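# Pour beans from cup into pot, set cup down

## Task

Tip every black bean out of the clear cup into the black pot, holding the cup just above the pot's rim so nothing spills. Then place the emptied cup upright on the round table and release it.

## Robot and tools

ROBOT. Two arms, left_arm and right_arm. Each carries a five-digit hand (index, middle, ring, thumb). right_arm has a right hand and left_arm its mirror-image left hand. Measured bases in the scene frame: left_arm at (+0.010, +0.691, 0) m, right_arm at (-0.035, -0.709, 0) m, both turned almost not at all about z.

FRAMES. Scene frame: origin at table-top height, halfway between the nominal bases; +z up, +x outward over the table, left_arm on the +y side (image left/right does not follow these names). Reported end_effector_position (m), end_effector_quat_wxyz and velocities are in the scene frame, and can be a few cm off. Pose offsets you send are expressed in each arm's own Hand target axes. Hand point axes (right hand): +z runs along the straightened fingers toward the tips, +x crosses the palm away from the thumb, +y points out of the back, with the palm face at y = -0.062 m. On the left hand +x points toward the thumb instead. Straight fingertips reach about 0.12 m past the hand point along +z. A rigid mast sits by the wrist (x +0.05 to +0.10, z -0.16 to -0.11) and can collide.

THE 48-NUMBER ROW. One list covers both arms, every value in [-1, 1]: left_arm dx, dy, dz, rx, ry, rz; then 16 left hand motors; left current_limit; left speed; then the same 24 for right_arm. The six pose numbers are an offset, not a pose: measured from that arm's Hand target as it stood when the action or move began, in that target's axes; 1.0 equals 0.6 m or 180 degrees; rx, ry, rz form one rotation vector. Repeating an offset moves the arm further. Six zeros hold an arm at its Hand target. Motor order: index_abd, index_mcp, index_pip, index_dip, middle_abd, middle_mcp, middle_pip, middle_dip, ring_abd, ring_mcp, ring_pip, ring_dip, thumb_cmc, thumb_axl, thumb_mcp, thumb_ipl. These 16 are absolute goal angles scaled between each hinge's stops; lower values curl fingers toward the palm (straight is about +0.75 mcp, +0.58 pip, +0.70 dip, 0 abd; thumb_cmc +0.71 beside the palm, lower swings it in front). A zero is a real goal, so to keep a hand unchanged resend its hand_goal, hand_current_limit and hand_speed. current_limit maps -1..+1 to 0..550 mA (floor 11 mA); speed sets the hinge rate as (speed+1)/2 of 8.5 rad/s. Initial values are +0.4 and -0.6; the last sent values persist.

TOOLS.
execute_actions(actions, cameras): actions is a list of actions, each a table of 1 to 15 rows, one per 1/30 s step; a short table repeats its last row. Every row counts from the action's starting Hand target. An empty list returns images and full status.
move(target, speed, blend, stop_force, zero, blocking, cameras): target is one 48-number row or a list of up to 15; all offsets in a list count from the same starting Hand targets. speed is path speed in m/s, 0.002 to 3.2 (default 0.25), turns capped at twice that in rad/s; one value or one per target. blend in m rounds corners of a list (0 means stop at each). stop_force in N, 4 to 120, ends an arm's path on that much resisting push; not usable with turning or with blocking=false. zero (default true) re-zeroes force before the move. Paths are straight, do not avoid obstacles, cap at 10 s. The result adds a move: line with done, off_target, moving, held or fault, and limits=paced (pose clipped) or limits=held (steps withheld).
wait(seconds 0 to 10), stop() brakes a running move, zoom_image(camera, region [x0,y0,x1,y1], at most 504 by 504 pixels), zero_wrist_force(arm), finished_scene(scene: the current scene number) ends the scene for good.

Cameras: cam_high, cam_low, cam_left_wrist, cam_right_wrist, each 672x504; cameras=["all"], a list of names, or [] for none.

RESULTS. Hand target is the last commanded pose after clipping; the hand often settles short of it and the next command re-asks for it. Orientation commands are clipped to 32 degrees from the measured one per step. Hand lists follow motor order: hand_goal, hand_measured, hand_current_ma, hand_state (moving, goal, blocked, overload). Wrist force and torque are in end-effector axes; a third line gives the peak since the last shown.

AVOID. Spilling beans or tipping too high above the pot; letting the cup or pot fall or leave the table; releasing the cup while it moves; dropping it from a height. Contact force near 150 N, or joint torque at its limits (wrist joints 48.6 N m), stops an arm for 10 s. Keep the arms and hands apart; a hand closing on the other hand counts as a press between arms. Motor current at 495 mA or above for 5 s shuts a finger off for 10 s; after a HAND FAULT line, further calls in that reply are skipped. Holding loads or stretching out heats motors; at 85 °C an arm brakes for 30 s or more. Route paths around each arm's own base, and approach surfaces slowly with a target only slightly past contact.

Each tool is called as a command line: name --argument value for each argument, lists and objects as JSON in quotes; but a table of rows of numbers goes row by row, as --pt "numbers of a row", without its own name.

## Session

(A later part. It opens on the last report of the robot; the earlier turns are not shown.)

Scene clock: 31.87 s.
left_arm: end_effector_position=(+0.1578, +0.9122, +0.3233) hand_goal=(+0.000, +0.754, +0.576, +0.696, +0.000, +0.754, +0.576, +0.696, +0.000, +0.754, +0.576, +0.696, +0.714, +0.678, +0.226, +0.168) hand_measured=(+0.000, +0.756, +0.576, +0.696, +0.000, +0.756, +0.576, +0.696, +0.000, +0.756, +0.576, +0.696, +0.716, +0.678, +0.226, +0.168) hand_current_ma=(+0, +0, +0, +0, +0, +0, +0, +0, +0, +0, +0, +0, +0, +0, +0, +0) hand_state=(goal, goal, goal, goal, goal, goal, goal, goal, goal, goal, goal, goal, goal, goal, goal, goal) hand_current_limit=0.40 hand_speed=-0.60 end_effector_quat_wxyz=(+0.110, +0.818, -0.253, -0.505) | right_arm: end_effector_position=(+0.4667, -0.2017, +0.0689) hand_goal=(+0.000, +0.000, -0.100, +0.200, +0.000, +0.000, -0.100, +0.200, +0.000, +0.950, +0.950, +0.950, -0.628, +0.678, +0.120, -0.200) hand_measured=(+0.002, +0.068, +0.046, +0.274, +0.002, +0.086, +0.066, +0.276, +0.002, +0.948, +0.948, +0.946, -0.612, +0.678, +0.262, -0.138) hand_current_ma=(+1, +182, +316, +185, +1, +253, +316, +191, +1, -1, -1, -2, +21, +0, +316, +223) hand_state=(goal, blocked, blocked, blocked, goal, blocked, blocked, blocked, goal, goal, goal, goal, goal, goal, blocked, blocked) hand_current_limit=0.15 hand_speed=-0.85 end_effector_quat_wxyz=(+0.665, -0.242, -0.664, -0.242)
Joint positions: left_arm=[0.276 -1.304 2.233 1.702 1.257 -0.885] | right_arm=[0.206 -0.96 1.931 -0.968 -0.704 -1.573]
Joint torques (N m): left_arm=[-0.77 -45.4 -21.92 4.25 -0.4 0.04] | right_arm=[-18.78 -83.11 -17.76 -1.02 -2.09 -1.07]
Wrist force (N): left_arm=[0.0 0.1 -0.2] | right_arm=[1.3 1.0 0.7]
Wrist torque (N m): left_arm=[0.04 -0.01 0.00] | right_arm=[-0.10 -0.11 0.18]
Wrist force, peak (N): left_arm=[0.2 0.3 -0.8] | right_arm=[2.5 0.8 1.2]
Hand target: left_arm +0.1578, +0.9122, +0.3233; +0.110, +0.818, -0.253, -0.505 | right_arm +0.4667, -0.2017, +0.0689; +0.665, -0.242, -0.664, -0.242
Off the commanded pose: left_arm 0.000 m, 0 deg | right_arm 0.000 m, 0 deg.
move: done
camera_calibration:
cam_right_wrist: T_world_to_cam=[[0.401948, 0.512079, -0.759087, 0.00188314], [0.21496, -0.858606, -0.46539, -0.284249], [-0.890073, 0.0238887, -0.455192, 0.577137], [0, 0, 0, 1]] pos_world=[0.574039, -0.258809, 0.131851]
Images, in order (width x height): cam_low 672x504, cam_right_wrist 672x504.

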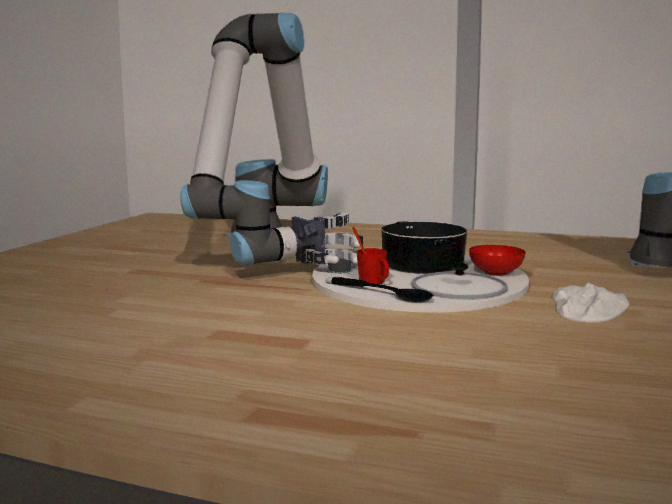

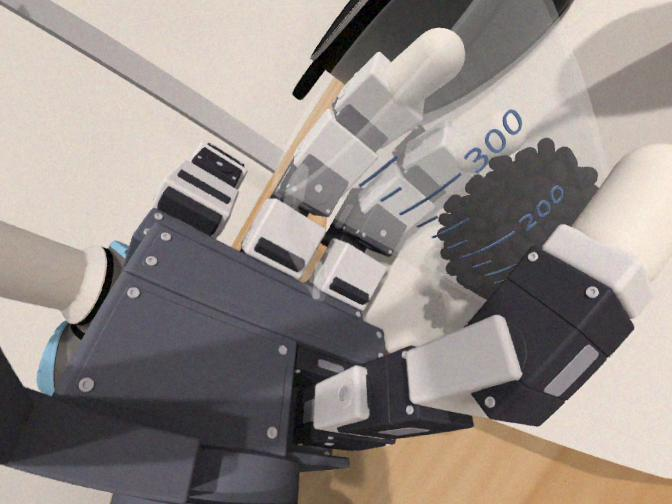

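move --pt "0 0 0 0 0 0 0 0.754 0.576 0.696 0 0.754 0.576 0.696 0 0.754 0.576 0.696 0.714 0.678 0.226 0.168 0.4 -0.6 0 0 0 0 0 0 0 0.0 -0.1 0.2 0 0.0 -0.1 0.2 0 0.95 0.95 0.95 -0.629 0.678 0.06 -0.17 0.3 -0.85" --pt "0 0 0 0 0 0 0 0.754 0.576 0.696 0 0.754 0.576 0.696 0 0.754 0.576 0.696 0.714 0.678 0.226 0.168 0.4 -0.6 0.0333 0 0 0 0 0 0 0.0 -0.1 0.2 0 0.0 -0.1 0.2 0 0.95 0.95 0.95 -0.629 0.678 0.06 -0.17 0.3 -0.85" --speed 0.04 --cameras '["cam_right_wrist","cam_low"]'

zoom_image --camera "cam_low" --region '[270, 200, 380, 290]'

Scene clock: 33.77 s.
left_arm: end_effector_position=(+0.1578, +0.9122, +0.3233) hand_goal=(+0.000, +0.754, +0.576, +0.696, +0.000, +0.754, +0.576, +0.696, +0.000, +0.754, +0.576, +0.696, +0.714, +0.678, +0.226, +0.168) hand_measured=(+0.000, +0.756, +0.576, +0.696, +0.000, +0.756, +0.576, +0.696, +0.000, +0.756, +0.576, +0.696, +0.716, +0.678, +0.226, +0.168) hand_current_ma=(+0, +0, +0, +0, +0, +0, +0, +0, +0, +0, +0, +0, +0, +0, +0, +0) hand_state=(goal, goal, goal, goal, goal, goal, goal, goal, goal, goal, goal, goal, goal, goal, goal, goal) hand_current_limit=0.40 hand_speed=-0.60 end_effector_quat_wxyz=(+0.110, +0.818, -0.253, -0.505) | right_arm: end_effector_position=(+0.4668, -0.2018, +0.0890) hand_goal=(+0.000, +0.000, -0.100, +0.200, +0.000, +0.000, -0.100, +0.200, +0.000, +0.950, +0.950, +0.950, -0.628, +0.678, +0.060, -0.170) hand_measured=(+0.002, +0.072, +0.046, +0.270, +0.002, +0.086, +0.066, +0.276, +0.002, +0.948, +0.948, +0.946, -0.606, +0.678, +0.262, -0.138) hand_current_ma=(+1, +195, +357, +172, +1, +253, +357, +190, +1, -1, -1, -2, +33, +0, +357, +87) hand_state=(goal, blocked, blocked, blocked, goal, blocked, blocked, blocked, goal, goal, goal, goal, blocked, goal, blocked, blocked) hand_current_limit=0.30 hand_speed=-0.85 end_effector_quat_wxyz=(+0.665, -0.242, -0.664, -0.242)
Joint positions: left_arm=[0.276 -1.304 2.233 1.702 1.257 -0.885] | right_arm=[0.206 -0.989 1.928 -0.937 -0.704 -1.573]
Joint torques (N m): left_arm=[-1.54 -46.73 -22.38 4.46 -0.22 -0.09] | right_arm=[-21.17 -63.4 -29.1 -2.31 -2.61 0.55]
Wrist force (N): left_arm=[0.4 0.0 -0.3] | right_arm=[0.0 0.7 1.0]
Wrist torque (N m): left_arm=[0.03 -0.06 0.04] | right_arm=[-0.14 -0.07 0.30]
Wrist force, peak (N): left_arm=[0.5 -0.2 -0.8] | right_arm=[1.9 1.4 0.5]
Hand target: left_arm +0.1578, +0.9122, +0.3233; +0.110, +0.818, -0.253, -0.505 | right_arm +0.4668, -0.2018, +0.0889; +0.665, -0.242, -0.664, -0.242
Off the commanded pose: left_arm 0.000 m, 0 deg | right_arm 0.000 m, 0 deg.
move: done
camera_calibration:
cam_right_wrist: T_world_to_cam=[[0.401948, 0.512079, -0.759087, 0.0171006], [0.21496, -0.858606, -0.46539, -0.274916], [-0.890073, 0.0238887, -0.455192, 0.586375], [0, 0, 0, 1]] pos_world=[0.574139, -0.258809, 0.151951]
Images, in order (width x height): cam_low 672x504, cam_right_wrist 672x504.

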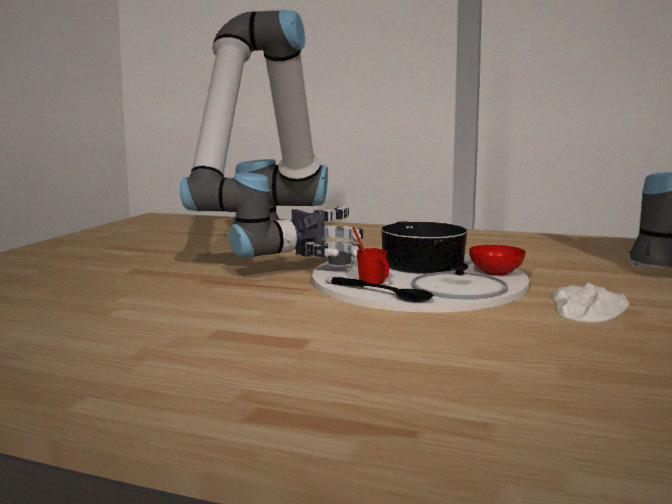

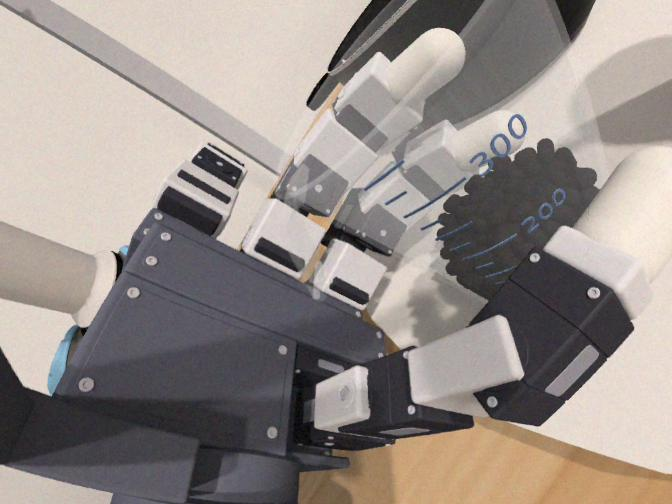

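Scaled by 4.582 from the camera's 672x504 image, which has a finer 960x720 frame.

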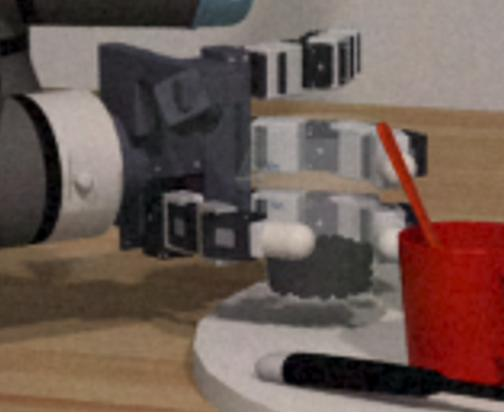

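move --pt "0 0 0 0 0 0 0 0.754 0.576 0.696 0 0.754 0.576 0.696 0 0.754 0.576 0.696 0.714 0.678 0.226 0.168 0.4 -0.6 0.1933 0 0 0 0 0 0 0.0 -0.1 0.2 0 0.0 -0.1 0.2 0 0.95 -0.9 -0.6 -0.629 0.678 0.06 -0.17 0.3 -0.6" --pt "0 0 0 0 0 0 0 0.754 0.576 0.696 0 0.754 0.576 0.696 0 0.754 0.576 0.696 0.714 0.678 0.226 0.168 0.4 -0.6 0.14 0.1327 0.2318 0 -0.25 0 0 0.0 -0.1 0.2 0 0.0 -0.1 0.2 0 0.95 -0.9 -0.6 -0.629 0.678 0.06 -0.17 0.3 -0.6" --speed '[0.12,0.15]' --blend '[0.02,0]' --cameras '["cam_right_wrist","cam_low","cam_high"]'

zoom_image --camera "cam_low" --region '[300, 120, 500, 290]'

zoom_image --camera "cam_high" --region '[160, 220, 320, 380]'

Scene clock: 38.97 s.
left_arm: end_effector_position=(+0.1578, +0.9122, +0.3233) hand_goal=(+0.000, +0.754, +0.576, +0.696, +0.000, +0.754, +0.576, +0.696, +0.000, +0.754, +0.576, +0.696, +0.714, +0.678, +0.226, +0.168) hand_measured=(+0.000, +0.756, +0.576, +0.696, +0.000, +0.756, +0.576, +0.696, +0.000, +0.756, +0.576, +0.696, +0.716, +0.678, +0.226, +0.168) hand_current_ma=(+0, +0, +0, +0, +0, +0, +0, +0, +0, +0, +0, +0, +0, +0, +0, +0) hand_state=(goal, goal, goal, goal, goal, goal, goal, goal, goal, goal, goal, goal, goal, goal, goal, goal) hand_current_limit=0.40 hand_speed=-0.60 end_effector_quat_wxyz=(+0.110, +0.818, -0.253, -0.505) | right_arm: end_effector_position=(+0.4116, -0.0513, +0.1731) hand_goal=(+0.000, +0.000, -0.100, +0.200, +0.000, +0.000, -0.100, +0.200, +0.000, +0.950, -0.900, -0.600, -0.628, +0.678, +0.060, -0.170) hand_measured=(+0.002, +0.074, +0.046, +0.268, +0.002, +0.086, +0.066, +0.276, +0.002, +0.948, -0.896, -0.596, -0.606, +0.678, +0.262, -0.138) hand_current_ma=(+1, +203, +357, +167, +1, +253, +358, +190, +1, -1, +2, +2, +35, +0, +357, +87) hand_state=(goal, blocked, blocked, blocked, goal, blocked, blocked, blocked, goal, goal, goal, goal, blocked, goal, blocked, blocked) hand_current_limit=0.30 hand_speed=-0.60 end_effector_quat_wxyz=(-0.360, +0.316, +0.868, +0.131)
Joint positions: left_arm=[0.276 -1.304 2.233 1.702 1.257 -0.885] | right_arm=[0.554 -1.336 2.048 -1.946 -0.845 -0.485]
Joint torques (N m): left_arm=[-2.51 -43.99 -23.49 4.44 -0.57 0.3] | right_arm=[-11.76 -45.98 -47.04 -5.21 1.07 1.88]
Wrist force (N): left_arm=[0.2 -0.1 -0.6] | right_arm=[-0.5 0.8 0.9]
Wrist torque (N m): left_arm=[0.04 -0.04 0.03] | right_arm=[0.15 0.01 0.27]
Wrist force, peak (N): left_arm=[0.9 -0.3 -0.2] | right_arm=[-1.7 1.0 0.7]
Hand target: left_arm +0.1578, +0.9122, +0.3233; +0.110, +0.818, -0.253, -0.505 | right_arm +0.4117, -0.0514, +0.1731; -0.360, +0.316, +0.868, +0.131
Off the commanded pose: left_arm 0.000 m, 0 deg | right_arm 0.000 m, 0 deg.
move: done
camera_calibration:
cam_right_wrist: T_world_to_cam=[[0.817512, 0.162703, -0.55245, -0.198658], [0.306417, -0.9351, 0.178036, -0.247703], [-0.487629, -0.314827, -0.814311, 0.451034], [0, 0, 0, 1]] pos_world=[0.458243, -0.0573069, 0.301633]
Images, in order (width x height): cam_high 672x504, cam_low 672x504, cam_right_wrist 672x504.

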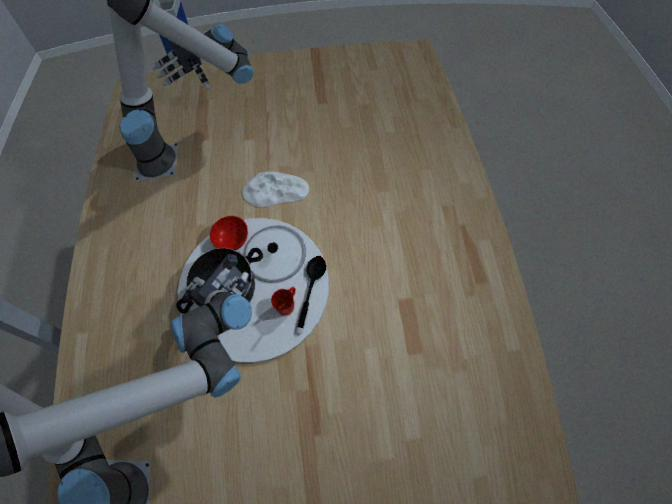

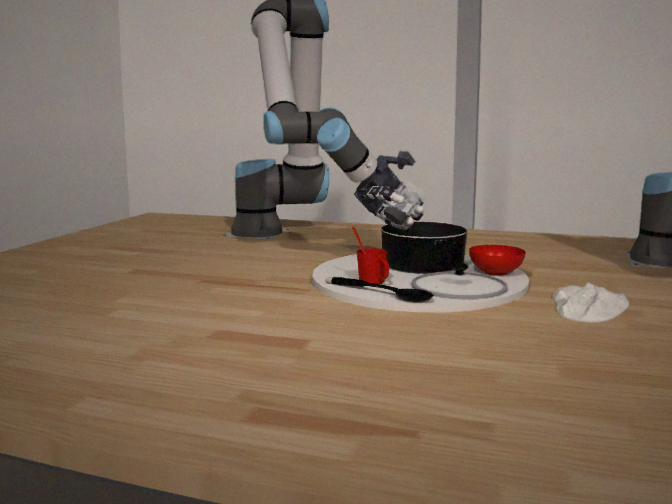

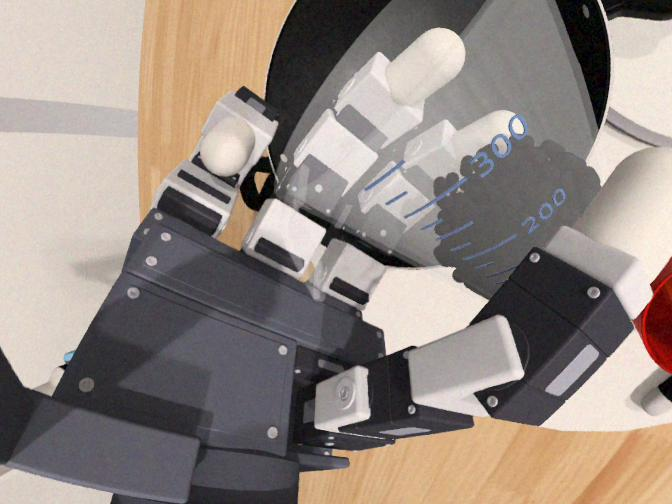

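Scaled by 2.520 from the camera's 672x504 image, which has a finer 960x720 frame.

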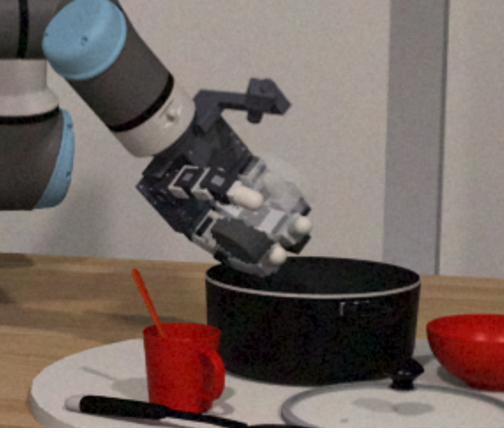

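Scaled by 3.150 from the camera's 672x504 image, which has a finer 960x720 frame.

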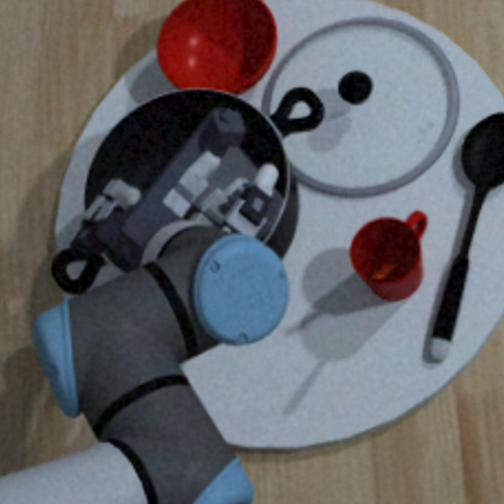

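move --pt "0 0 0 0 0 0 0 0.754 0.576 0.696 0 0.754 0.576 0.696 0 0.754 0.576 0.696 0.714 0.678 0.226 0.168 0.4 -0.6 -0.0047 0 -0.0141 0 -0.1667 0 0 0.0 -0.1 0.2 0 0.0 -0.1 0.2 0 0.95 -0.9 -0.6 -0.629 0.678 0.06 -0.17 0.3 -0.6" --pt "0 0 0 0 0 0 0 0.754 0.576 0.696 0 0.754 0.576 0.696 0 0.754 0.576 0.696 0.714 0.678 0.226 0.168 0.4 -0.6 0.0059 0 -0.02 0 -0.2778 0 0 0.0 -0.1 0.2 0 0.0 -0.1 0.2 0 0.95 -0.9 -0.6 -0.629 0.678 0.06 -0.17 0.3 -0.6" --pt "0 0 0 0 0 0 0 0.754 0.576 0.696 0 0.754 0.576 0.696 0 0.754 0.576 0.696 0.714 0.678 0.226 0.168 0.4 -0.6 0.0204 0 -0.022 0 -0.3611 0 0 0.0 -0.1 0.2 0 0.0 -0.1 0.2 0 0.95 -0.9 -0.6 -0.629 0.678 0.06 -0.17 0.3 -0.6" --pt "0 0 0 0 0 0 0 0.754 0.576 0.696 0 0.754 0.576 0.696 0 0.754 0.576 0.696 0.714 0.678 0.226 0.168 0.4 -0.6 0.0431 0 -0.0181 0 -0.4722 0 0 0.0 -0.1 0.2 0 0.0 -0.1 0.2 0 0.95 -0.9 -0.6 -0.629 0.678 0.06 -0.17 0.3 -0.6" --speed '[0.2,0.15,0.12,0.12]' --blend '[0.004,0.004,0.004,0]' --cameras '["cam_right_wrist","cam_low"]'

zoom_image --camera "cam_right_wrist" --region '[250, 0, 672, 350]'

zoom_image --camera "cam_low" --region '[300, 120, 500, 290]'

Scene clock: 45.47 s.
left_arm: end_effector_position=(+0.1578, +0.9122, +0.3233) hand_goal=(+0.000, +0.754, +0.576, +0.696, +0.000, +0.754, +0.576, +0.696, +0.000, +0.754, +0.576, +0.696, +0.714, +0.678, +0.226, +0.168) hand_measured=(+0.000, +0.756, +0.576, +0.696, +0.000, +0.756, +0.576, +0.696, +0.000, +0.756, +0.576, +0.696, +0.716, +0.678, +0.226, +0.168) hand_current_ma=(+0, +0, +0, +0, +0, +0, +0, +0, +0, +0, +0, +0, +0, +0, +0, +0) hand_state=(goal, goal, goal, goal, goal, goal, goal, goal, goal, goal, goal, goal, goal, goal, goal, goal) hand_current_limit=0.40 hand_speed=-0.60 end_effector_quat_wxyz=(+0.110, +0.818, -0.253, -0.505) | right_arm: end_effector_position=(+0.4035, -0.0444, +0.1991) hand_goal=(+0.000, +0.000, -0.100, +0.200, +0.000, +0.000, -0.100, +0.200, +0.000, +0.950, -0.900, -0.600, -0.628, +0.678, +0.060, -0.170) hand_measured=(-0.004, +0.074, +0.046, +0.268, -0.004, +0.086, +0.066, +0.274, +0.002, +0.996, -0.896, -0.596, -0.608, +0.678, +0.262, -0.138) hand_current_ma=(-2, +205, +357, +167, -3, +253, +358, +184, +1, +103, +2, +2, +29, +0, +357, +87) hand_state=(goal, blocked, blocked, blocked, goal, blocked, blocked, blocked, goal, blocked, goal, goal, blocked, goal, blocked, blocked) hand_current_limit=0.30 hand_speed=-0.60 end_effector_quat_wxyz=(+0.320, +0.322, +0.883, -0.117)
Joint positions: left_arm=[0.276 -1.304 2.233 1.702 1.257 -0.885] | right_arm=[1.041 -1.262 1.983 -2.184 -2.26 0.169]
Joint torques (N m): left_arm=[-0.75 -45.87 -23.28 4.26 -0.36 0.23] | right_arm=[-21.39 -53.47 -18.22 -4.72 1.21 -1.43]
Wrist force (N): left_arm=[0.4 0.4 -0.2] | right_arm=[-17.0 0.5 -22.0]
Wrist torque (N m): left_arm=[0.08 -0.06 0.03] | right_arm=[2.59 1.09 -2.13]
Wrist force, peak (N): left_arm=[0.5 0.0 -0.8] | right_arm=[-17.4 0.2 -22.2]
Hand target: left_arm +0.1578, +0.9122, +0.3233; +0.110, +0.818, -0.253, -0.505 | right_arm +0.4036, -0.0446, +0.1991; +0.320, +0.322, +0.883, -0.117
Off the commanded pose: left_arm 0.000 m, 0 deg | right_arm 0.000 m, 0 deg.
move: done
camera_calibration:
cam_right_wrist: T_world_to_cam=[[0.874808, 0.114838, 0.470662, -0.407845], [-0.413398, -0.329615, 0.848797, -0.0596525], [0.252611, -0.937105, -0.240876, 0.029936], [0, 0, 0, 1]] pos_world=[0.324564, 0.0552267, 0.249801]
Images, in order (width x height): cam_low 672x504, cam_right_wrist 672x504.

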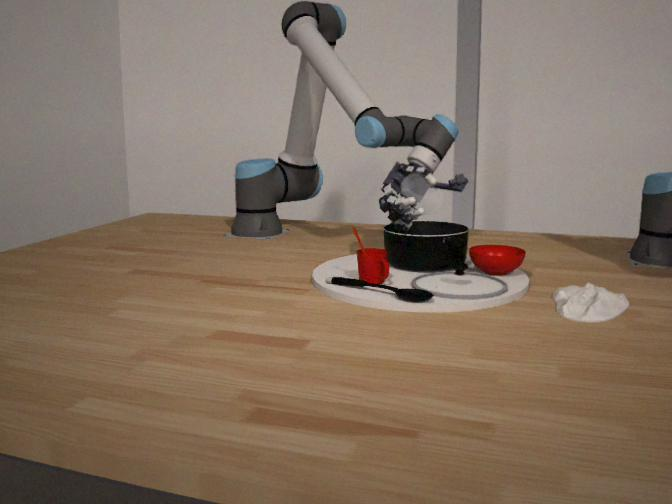

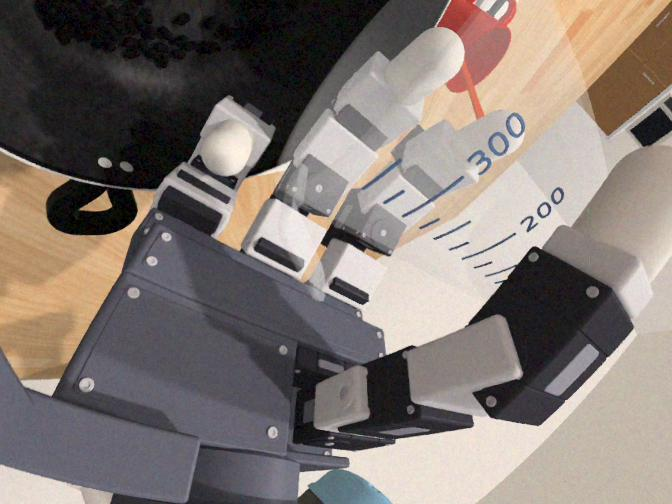

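Scaled by 1.194 from the camera's 672x504 image, which has a finer 960x720 frame.

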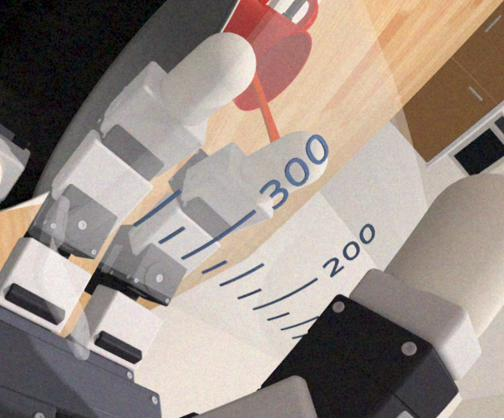

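Scaled by 2.520 from the camera's 672x504 image, which has a finer 960x720 frame.

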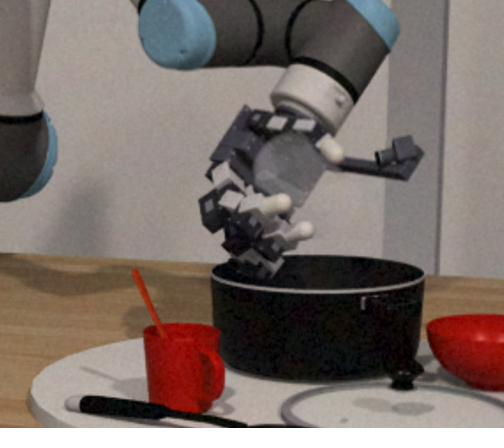

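move --pt "0 0 0 0 0 0 0 0.754 0.576 0.696 0 0.754 0.576 0.696 0 0.754 0.576 0.696 0.714 0.678 0.226 0.168 0.4 -0.6 -0.0322 0 -0.0383 0 0 0 0 0.0 -0.1 0.2 0 0.0 -0.1 0.2 0 0.95 -0.9 -0.6 -0.629 0.678 0.06 -0.17 0.3 -0.6" --pt "0 0 0 0 0 0 0 0.754 0.576 0.696 0 0.754 0.576 0.696 0 0.754 0.576 0.696 0.714 0.678 0.226 0.168 0.4 -0.6 -0.0092 0 0.0166 0 0.4722 0 0 0.0 -0.1 0.2 0 0.0 -0.1 0.2 0 0.95 -0.9 -0.6 -0.629 0.678 0.06 -0.17 0.3 -0.6" --pt "0 0 0 0 0 0 0 0.754 0.576 0.696 0 0.754 0.576 0.696 0 0.754 0.576 0.696 0.714 0.678 0.226 0.168 0.4 -0.6 -0.1972 -0.133 0.1527 0 0.7222 0 0 0.0 -0.1 0.2 0 0.0 -0.1 0.2 0 0.95 -0.9 -0.6 -0.629 0.678 0.06 -0.17 0.3 -0.6" --speed '[0.1,0.28,0.2]' --blend '[0.005,0.02,0]' --cameras '["cam_right_wrist","cam_low","cam_high"]'

zoom_image --camera "cam_low" --region '[260, 150, 460, 300]'

zoom_image --camera "cam_high" --region '[160, 220, 340, 380]'

Scene clock: 52.10 s.
left_arm: end_effector_position=(+0.1578, +0.9122, +0.3233) hand_goal=(+0.000, +0.754, +0.576, +0.696, +0.000, +0.754, +0.576, +0.696, +0.000, +0.754, +0.576, +0.696, +0.714, +0.678, +0.226, +0.168) hand_measured=(+0.000, +0.756, +0.576, +0.696, +0.000, +0.756, +0.576, +0.696, +0.000, +0.756, +0.576, +0.696, +0.716, +0.678, +0.226, +0.168) hand_current_ma=(+0, +0, +0, +0, +0, +0, +0, +0, +0, +0, +0, +0, +0, +0, +0, +0) hand_state=(goal, goal, goal, goal, goal, goal, goal, goal, goal, goal, goal, goal, goal, goal, goal, goal) hand_current_limit=0.40 hand_speed=-0.60 end_effector_quat_wxyz=(+0.110, +0.818, -0.253, -0.505) | right_arm: end_effector_position=(+0.4668, -0.2020, +0.2047) hand_goal=(+0.000, +0.000, -0.100, +0.200, +0.000, +0.000, -0.100, +0.200, +0.000, +0.950, -0.900, -0.600, -0.628, +0.678, +0.060, -0.170) hand_measured=(+0.000, +0.074, +0.046, +0.268, -0.002, +0.086, +0.066, +0.274, +0.002, +0.952, -0.898, -0.596, -0.606, +0.678, +0.262, -0.138) hand_current_ma=(+0, +205, +357, +165, -1, +253, +357, +183, +1, +1, +1, +2, +32, +0, +357, +87) hand_state=(goal, blocked, blocked, blocked, goal, blocked, blocked, blocked, goal, goal, goal, goal, blocked, goal, blocked, blocked) hand_current_limit=0.30 hand_speed=-0.60 end_effector_quat_wxyz=(+0.665, -0.242, -0.664, -0.242)
Joint positions: left_arm=[0.276 -1.304 2.233 1.702 1.257 -0.885] | right_arm=[0.206 -1.139 1.891 -0.749 -0.705 -1.573]
Joint torques (N m): left_arm=[-1.62 -44.97 -22.56 4.5 -0.35 0.38] | right_arm=[15.35 -62.73 -24.81 3.53 1.13 -2.27]
Wrist force (N): left_arm=[0.4 -0.2 -0.1] | right_arm=[0.2 0.9 1.0]
Wrist torque (N m): left_arm=[0.00 -0.06 0.04] | right_arm=[-0.11 -0.03 0.23]
Wrist force, peak (N): left_arm=[0.8 0.3 -0.7] | right_arm=[-17.1 0.5 -22.1]
Hand target: left_arm +0.1578, +0.9122, +0.3233; +0.110, +0.818, -0.253, -0.505 | right_arm +0.4667, -0.2019, +0.2047; +0.665, -0.242, -0.664, -0.242
Off the commanded pose: left_arm 0.000 m, 0 deg | right_arm 0.000 m, 0 deg.
move: done
camera_calibration:
cam_right_wrist: T_world_to_cam=[[0.402146, 0.511966, -0.759058, 0.104878], [0.215012, -0.858673, -0.465242, -0.221329], [-0.889971, 0.0238887, -0.455391, 0.639041], [0, 0, 0, 1]] pos_world=[0.57414, -0.25901, 0.26765]
Images, in order (width x height): cam_high 672x504, cam_low 672x504, cam_right_wrist 672x504.

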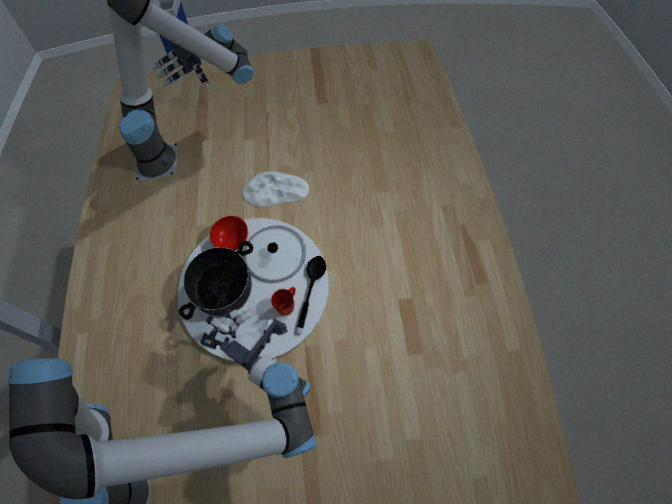

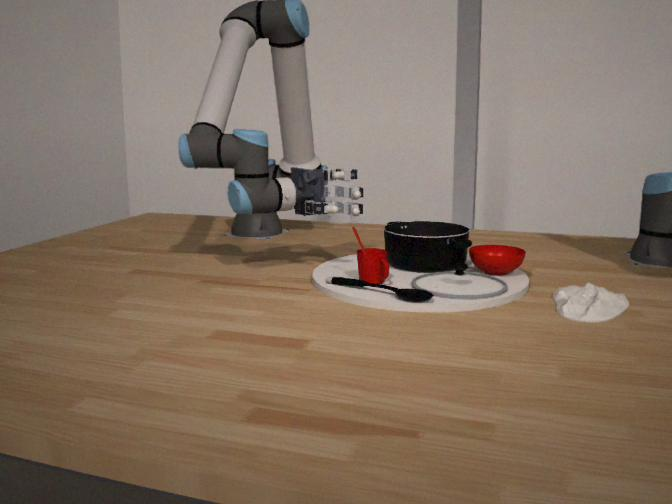

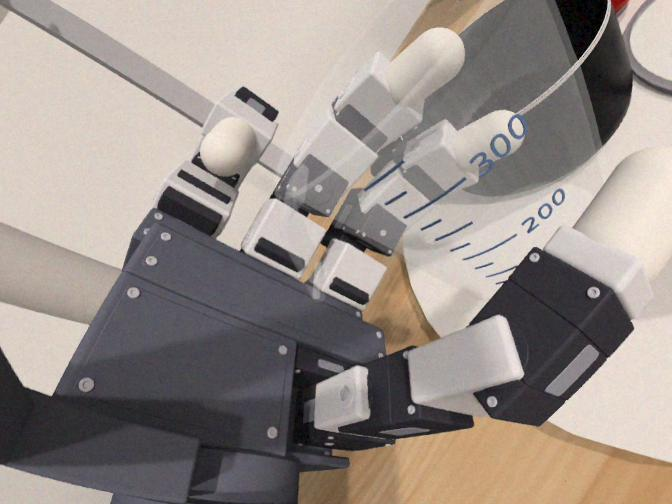

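Scaled by 2.520 from the camera's 672x504 image, which has a finer 960x720 frame.

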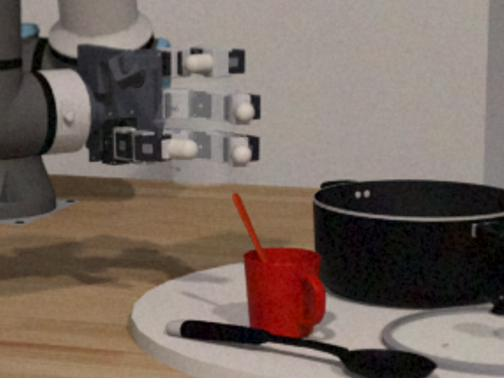

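Scaled by 2.800 from the camera's 672x504 image, which has a finer 960x720 frame.

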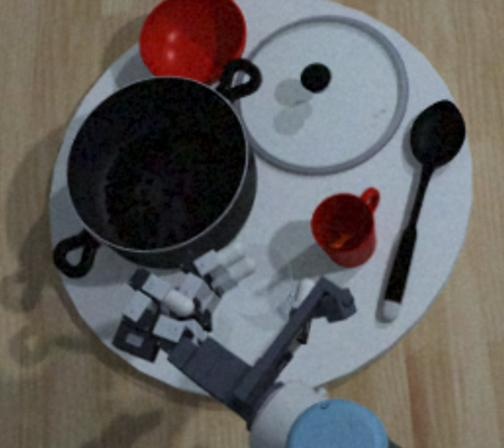

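move --target '[0,0,0,0,0,0, 0,0.754,0.576,0.696,0,0.754,0.576,0.696,0,0.754,0.576,0.696,0.714,0.678,0.226,0.168,0.4,-0.6, -0.213,0,0,0,0,0, 0,0.0,-0.1,0.2,0,0.0,-0.1,0.2,0,0.95,0.95,0.95,-0.629,0.678,0.06,-0.17,0.3,-0.6]' --speed 0.15

move --target '[0,0,0,0,0,0, 0,0.754,0.576,0.696,0,0.754,0.576,0.696,0,0.754,0.576,0.696,0.714,0.678,0.226,0.168,0.4,-0.6, -0.022,0,0,0,0,0, 0,0.0,-0.1,0.2,0,0.0,-0.1,0.2,0,0.95,0.95,0.95,-0.629,0.678,0.06,-0.17,0.3,-0.6]' --speed 0.01 --stop_force 4 --cameras '["cam_right_wrist","cam_low"]'

zoom_image --camera "cam_low" --region '[270, 200, 380, 290]'

Scene clock: 54.10 s.
left_arm: end_effector_position=(+0.1578, +0.9122, +0.3233) hand_goal=(+0.000, +0.754, +0.576, +0.696, +0.000, +0.754, +0.576, +0.696, +0.000, +0.754, +0.576, +0.696, +0.714, +0.678, +0.226, +0.168) hand_measured=(+0.000, +0.756, +0.576, +0.696, +0.000, +0.756, +0.576, +0.696, +0.000, +0.756, +0.576, +0.696, +0.716, +0.678, +0.226, +0.168) hand_current_ma=(+0, +0, +0, +0, +0, +0, +0, +0, +0, +0, +0, +0, +0, +0, +0, +0) hand_state=(goal, goal, goal, goal, goal, goal, goal, goal, goal, goal, goal, goal, goal, goal, goal, goal) hand_current_limit=0.40 hand_speed=-0.60 end_effector_quat_wxyz=(+0.110, +0.818, -0.253, -0.505) | right_arm: end_effector_position=(+0.4665, -0.2018, +0.0770) hand_goal=(+0.000, +0.000, -0.100, +0.200, +0.000, +0.000, -0.100, +0.200, +0.000, +0.950, +0.950, +0.950, -0.628, +0.678, +0.060, -0.170) hand_measured=(+0.000, +0.074, +0.046, +0.268, -0.002, +0.086, +0.066, +0.274, +0.002, +0.952, +0.948, +0.946, -0.606, +0.678, +0.262, -0.138) hand_current_ma=(+0, +205, +357, +165, +0, +253, +357, +183, +1, +1, -1, -2, +33, +0, +357, +87) hand_state=(goal, blocked, blocked, blocked, goal, blocked, blocked, blocked, goal, goal, goal, goal, blocked, goal, blocked, blocked) hand_current_limit=0.30 hand_speed=-0.60 end_effector_quat_wxyz=(+0.665, -0.242, -0.664, -0.242)
Joint positions: left_arm=[0.276 -1.304 2.233 1.702 1.257 -0.885] | right_arm=[0.206 -0.972 1.931 -0.956 -0.704 -1.573]
Joint torques (N m): left_arm=[-0.66 -48.61 -22.26 4.37 -0.53 0.28] | right_arm=[14.06 -64.99 -32.46 -0.62 0.94 1.95]
Wrist force (N): left_arm=[-0.1 0.2 -0.3] | right_arm=[0.4 1.0 0.9]
Wrist torque (N m): left_arm=[0.06 0.00 -0.01] | right_arm=[-0.09 -0.05 0.26]
Wrist force, peak (N): left_arm=[0.7 0.4 -0.2] | right_arm=[2.5 1.0 0.5]
Hand target: left_arm +0.1578, +0.9122, +0.3233; +0.110, +0.818, -0.253, -0.505 | right_arm +0.4665, -0.2018, +0.0769; +0.665, -0.242, -0.664, -0.242
Off the commanded pose: left_arm 0.000 m, 0 deg | right_arm 0.000 m, 0 deg.
move: done

Scene clock: 55.97 s.
left_arm: end_effector_position=(+0.1578, +0.9122, +0.3233) hand_goal=(+0.000, +0.754, +0.576, +0.696, +0.000, +0.754, +0.576, +0.696, +0.000, +0.754, +0.576, +0.696, +0.714, +0.678, +0.226, +0.168) hand_measured=(+0.000, +0.756, +0.576, +0.696, +0.000, +0.756, +0.576, +0.696, +0.000, +0.756, +0.576, +0.696, +0.716, +0.678, +0.226, +0.168) hand_current_ma=(+0, +0, +0, +0, +0, +0, +0, +0, +0, +0, +0, +0, +0, +0, +0, +0) hand_state=(goal, goal, goal, goal, goal, goal, goal, goal, goal, goal, goal, goal, goal, goal, goal, goal) hand_current_limit=0.40 hand_speed=-0.60 end_effector_quat_wxyz=(+0.110, +0.818, -0.253, -0.505) | right_arm: end_effector_position=(+0.4665, -0.2018, +0.0685) hand_goal=(+0.000, +0.000, -0.100, +0.200, +0.000, +0.000, -0.100, +0.200, +0.000, +0.950, +0.950, +0.950, -0.628, +0.678, +0.060, -0.170) hand_measured=(-0.006, +0.074, +0.046, +0.268, -0.004, +0.090, +0.066, +0.270, +0.002, +0.952, +0.948, +0.946, -0.616, +0.678, +0.262, -0.138) hand_current_ma=(-3, +205, +358, +163, -3, +269, +357, +172, +1, +1, -1, -2, +13, +0, +358, +87) hand_state=(goal, blocked, blocked, blocked, goal, blocked, blocked, blocked, goal, goal, goal, goal, goal, goal, blocked, blocked) hand_current_limit=0.30 hand_speed=-0.60 end_effector_quat_wxyz=(+0.665, -0.242, -0.664, -0.242)
Joint positions: left_arm=[0.276 -1.304 2.233 1.702 1.257 -0.885] | right_arm=[0.206 -0.96 1.931 -0.969 -0.704 -1.573]
Joint torques (N m): left_arm=[-1.23 -47.22 -22.86 4.47 -0.67 0.43] | right_arm=[12.52 -82.83 -28.47 4.1 0.45 1.15]
Wrist force (N): left_arm=[0.4 -0.1 -0.5] | right_arm=[2.2 1.1 1.1]
Wrist torque (N m): left_arm=[0.03 -0.07 0.04] | right_arm=[-0.10 -0.19 0.22]
Wrist force, peak (N): left_arm=[0.3 -0.2 -0.9] | right_arm=[5.4 0.6 1.4]
Hand target: left_arm +0.1578, +0.9122, +0.3233; +0.110, +0.818, -0.253, -0.505 | right_arm +0.4665, -0.2018, +0.0685; +0.665, -0.242, -0.664, -0.242 (not the last commanded pose)
Off the commanded pose: left_arm 0.000 m, 0 deg | right_arm 0.005 m, 0 deg.
move: contact (right_arm)
camera_calibration:
cam_right_wrist: T_world_to_cam=[[0.401948, 0.512079, -0.759087, 0.00158398], [0.21496, -0.858606, -0.46539, -0.284439], [-0.890073, 0.0238887, -0.455192, 0.576731], [0, 0, 0, 1]] pos_world=[0.573839, -0.258809, 0.131351]
Images, in order (width x height): cam_low 672x504, cam_right_wrist 672x504.

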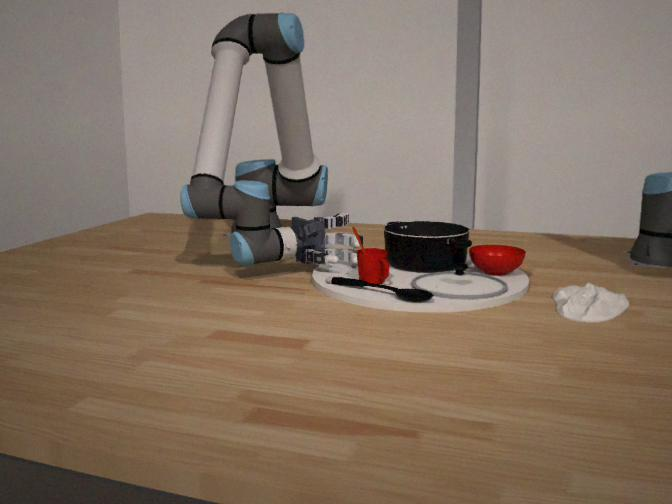

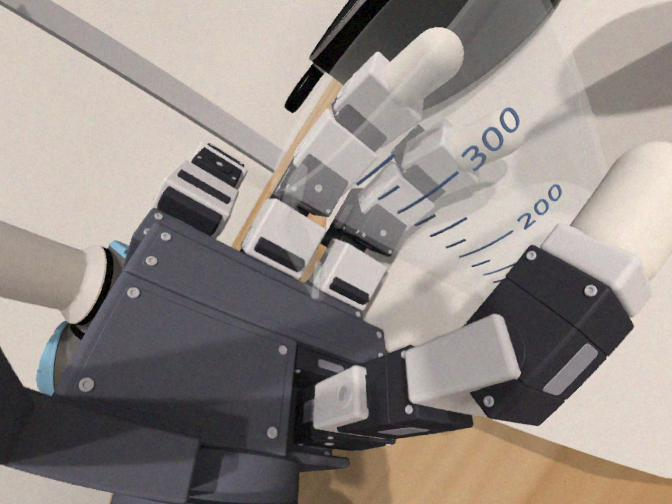

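Scaled by 4.582 from the camera's 672x504 image, which has a finer 960x720 frame.

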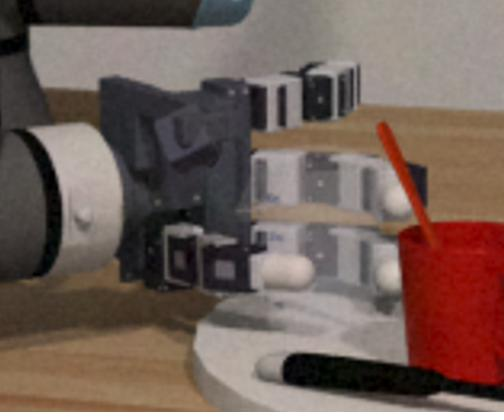

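move --pt "0 0 0 0 0 0 0 0.754 0.576 0.696 0 0.754 0.576 0.696 0 0.754 0.576 0.696 0.714 0.678 0.226 0.168 0.4 -0.6 0 0 0 0 0 0 0 0.075 0.06 0.29 0 0.088 0.08 0.29 0 0.95 0.95 0.95 -0.629 0.678 0.25 -0.11 0.0 -0.9" --pt "0 0 0 0 0 0 0 0.754 0.576 0.696 0 0.754 0.576 0.696 0 0.754 0.576 0.696 0.714 0.678 0.226 0.168 0.4 -0.6 0 0 0 0 0 0 0 0.08 0.285 0.406 0 0.08 0.285 0.406 0 0.95 0.95 0.95 -0.629 0.678 0.27 0.168 0.0 -0.85" --speed 0.05 --cameras '["cam_right_wrist","cam_low"]'

move --target '[0,0,0,0,0,0, 0,0.754,0.576,0.696,0,0.754,0.576,0.696,0,0.754,0.576,0.696,0.714,0.678,0.226,0.168,0.4,-0.6, 0,-0.22,0,0,0,0, 0,0.08,0.285,0.406,0,0.08,0.285,0.406,0,0.95,0.95,0.95,-0.629,0.678,0.27,0.168,0.0,-0.85]' --speed 0.06 --cameras '["cam_right_wrist","cam_low","cam_high"]'

zoom_image --camera "cam_low" --region '[260, 190, 420, 300]'

zoom_image --camera "cam_high" --region '[160, 220, 340, 380]'

Scene clock: 58.10 s.
left_arm: end_effector_position=(+0.1578, +0.9122, +0.3233) hand_goal=(+0.000, +0.754, +0.576, +0.696, +0.000, +0.754, +0.576, +0.696, +0.000, +0.754, +0.576, +0.696, +0.714, +0.678, +0.226, +0.168) hand_measured=(+0.000, +0.756, +0.576, +0.696, +0.000, +0.756, +0.576, +0.696, +0.000, +0.756, +0.576, +0.696, +0.716, +0.678, +0.226, +0.168) hand_current_ma=(+0, +0, +0, +0, +0, +0, +0, +0, +0, +0, +0, +0, +0, +0, +0, +0) hand_state=(goal, goal, goal, goal, goal, goal, goal, goal, goal, goal, goal, goal, goal, goal, goal, goal) hand_current_limit=0.40 hand_speed=-0.60 end_effector_quat_wxyz=(+0.110, +0.818, -0.253, -0.505) | right_arm: end_effector_position=(+0.4665, -0.2018, +0.0685) hand_goal=(+0.000, +0.080, +0.286, +0.406, +0.000, +0.080, +0.286, +0.406, +0.000, +0.950, +0.950, +0.950, -0.628, +0.678, +0.270, +0.168) hand_measured=(+0.002, +0.078, +0.282, +0.404, +0.002, +0.082, +0.282, +0.402, +0.002, +0.952, +0.948, +0.946, -0.616, +0.678, +0.268, +0.166) hand_current_ma=(+0, -1, -2, -2, +1, +2, -2, -2, +1, +1, -1, -2, +13, +0, -1, -2) hand_state=(goal, goal, goal, goal, goal, goal, goal, goal, goal, goal, goal, goal, goal, goal, goal, goal) hand_current_limit=0.00 hand_speed=-0.85 end_effector_quat_wxyz=(+0.665, -0.242, -0.664, -0.242)
Joint positions: left_arm=[0.276 -1.304 2.233 1.702 1.257 -0.885] | right_arm=[0.206 -0.96 1.931 -0.969 -0.704 -1.573]
Joint torques (N m): left_arm=[0.61 -45.37 -22.95 4.48 -0.37 0.62] | right_arm=[14.8 -82.42 -29.67 3.37 0.55 1.01]
Wrist force (N): left_arm=[0.6 0.2 -0.1] | right_arm=[1.4 1.0 0.6]
Wrist torque (N m): left_arm=[0.04 -0.08 0.05] | right_arm=[-0.07 -0.13 0.29]
Wrist force, peak (N): left_arm=[0.8 -0.4 -0.2] | right_arm=[2.5 1.2 0.8]
Hand target: left_arm +0.1578, +0.9122, +0.3233; +0.110, +0.818, -0.253, -0.505 | right_arm +0.4665, -0.2018, +0.0685; +0.665, -0.242, -0.664, -0.242
Off the commanded pose: left_arm 0.000 m, 0 deg | right_arm 0.000 m, 0 deg.
move: done
camera_calibration:
cam_right_wrist: T_world_to_cam=[[0.401948, 0.512079, -0.759087, 0.00158398], [0.21496, -0.858606, -0.46539, -0.284439], [-0.890073, 0.0238887, -0.455192, 0.576731], [0, 0, 0, 1]] pos_world=[0.573839, -0.258809, 0.131351]
Images, in order (width x height): cam_low 672x504, cam_right_wrist 672x504.

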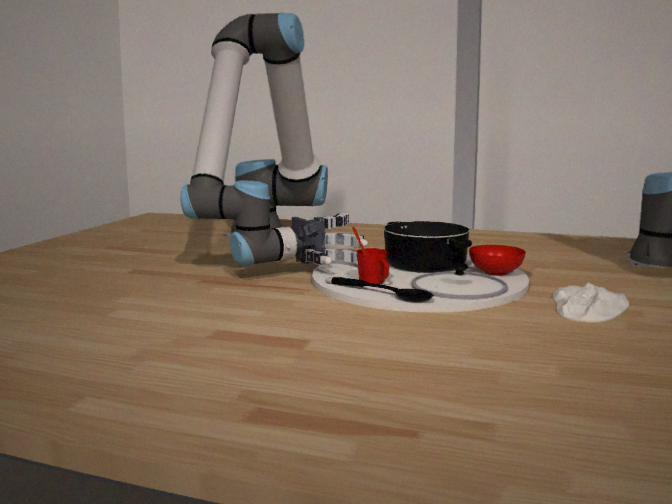

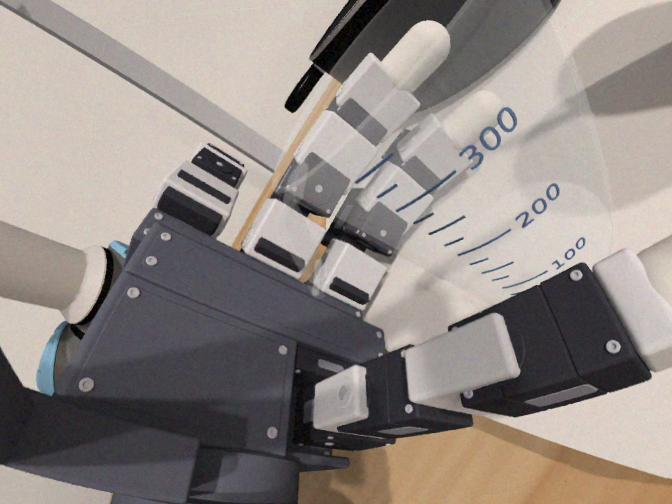

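Scene clock: 60.60 s.
left_arm: end_effector_position=(+0.1578, +0.9122, +0.3233) hand_goal=(+0.000, +0.754, +0.576, +0.696, +0.000, +0.754, +0.576, +0.696, +0.000, +0.754, +0.576, +0.696, +0.714, +0.678, +0.226, +0.168) hand_measured=(+0.000, +0.756, +0.576, +0.696, +0.000, +0.756, +0.576, +0.696, +0.000, +0.756, +0.576, +0.696, +0.716, +0.678, +0.226, +0.168) hand_current_ma=(+0, +0, +0, +0, +0, +0, +0, +0, +0, +0, +0, +0, +0, +0, +0, +0) hand_state=(goal, goal, goal, goal, goal, goal, goal, goal, goal, goal, goal, goal, goal, goal, goal, goal) hand_current_limit=0.40 hand_speed=-0.60 end_effector_quat_wxyz=(+0.110, +0.818, -0.253, -0.505) | right_arm: end_effector_position=(+0.3816, -0.3029, +0.0685) hand_goal=(+0.000, +0.080, +0.286, +0.406, +0.000, +0.080, +0.286, +0.406, +0.000, +0.950, +0.950, +0.950, -0.628, +0.678, +0.270, +0.168) hand_measured=(+0.002, +0.078, +0.282, +0.404, +0.002, +0.082, +0.282, +0.402, +0.002, +0.952, +0.948, +0.946, -0.616, +0.678, +0.268, +0.166) hand_current_ma=(+0, -1, -2, -2, +1, +1, -2, -2, +1, +1, -1, -2, +13, +0, -1, -1) hand_state=(goal, goal, goal, goal, goal, goal, goal, goal, goal, goal, goal, goal, goal, goal, goal, goal) hand_current_limit=0.00 hand_speed=-0.85 end_effector_quat_wxyz=(+0.665, -0.242, -0.664, -0.242)
Joint positions: left_arm=[0.276 -1.304 2.233 1.702 1.257 -0.885] | right_arm=[0.054 -1.074 2.17 -1.095 -0.856 -1.572]
Joint torques (N m): left_arm=[-1.56 -46.9 -22.44 4.57 -0.44 0.22] | right_arm=[17.65 -49.12 -25.45 4.7 1.68 2.37]
Wrist force (N): left_arm=[0.2 -0.4 -0.5] | right_arm=[1.0 0.7 1.0]
Wrist torque (N m): left_arm=[-0.01 -0.04 0.03] | right_arm=[-0.15 -0.08 0.22]
Wrist force, peak (N): left_arm=[0.6 -0.3 -0.7] | right_arm=[1.4 1.7 0.6]
Hand target: left_arm +0.1578, +0.9122, +0.3233; +0.110, +0.818, -0.253, -0.505 | right_arm +0.3815, -0.3028, +0.0685; +0.665, -0.242, -0.664, -0.242
Off the commanded pose: left_arm 0.000 m, 0 deg | right_arm 0.000 m, 0 deg.
move: done
camera_calibration:
cam_right_wrist: T_world_to_cam=[[0.402175, 0.512031, -0.758999, 0.0875075], [0.214966, -0.858632, -0.465339, -0.35303], [-0.889969, 0.0239886, -0.45539, 0.50355], [0, 0, 0, 1]] pos_world=[0.48884, -0.360009, 0.13145]
Images, in order (width x height): cam_high 672x504, cam_low 672x504, cam_right_wrist 672x504.

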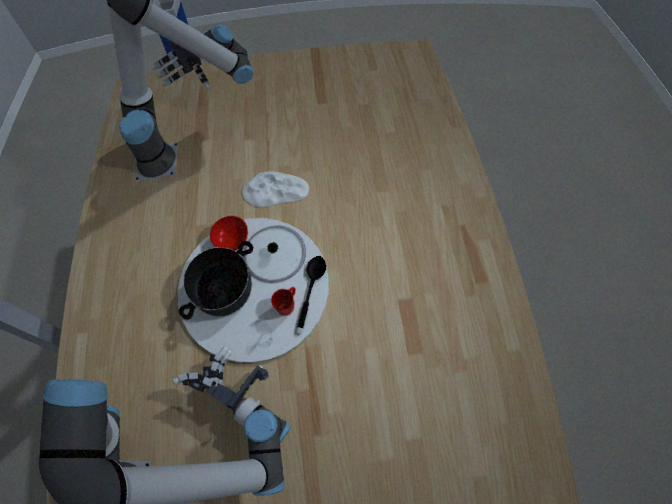

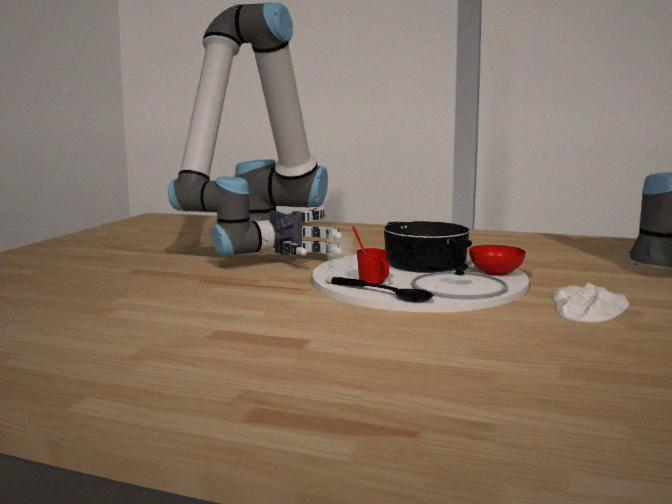

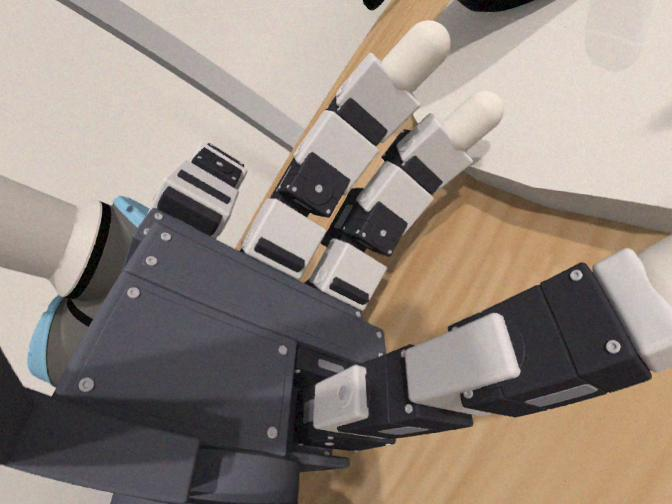

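Scaled by 3.150 from the camera's 672x504 image, which has a finer 960x720 frame.

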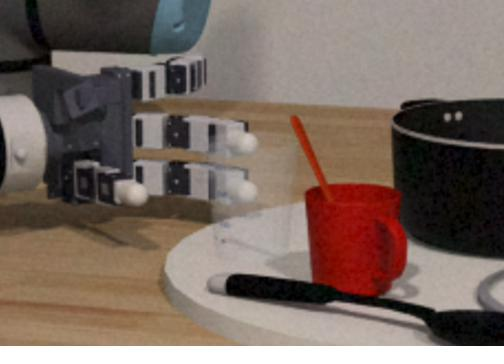

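Scaled by 2.800 from the camera's 672x504 image, which has a finer 960x720 frame.

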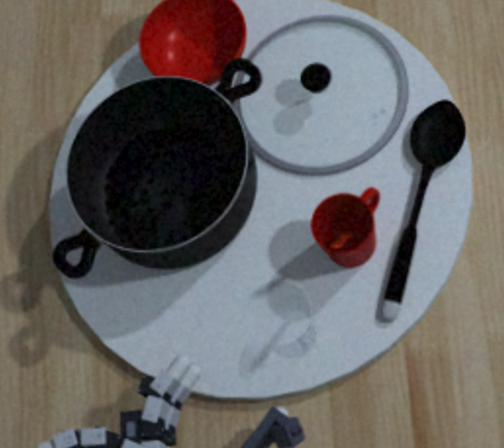

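finished_scene --scene 2

The scene is finished: the task was done.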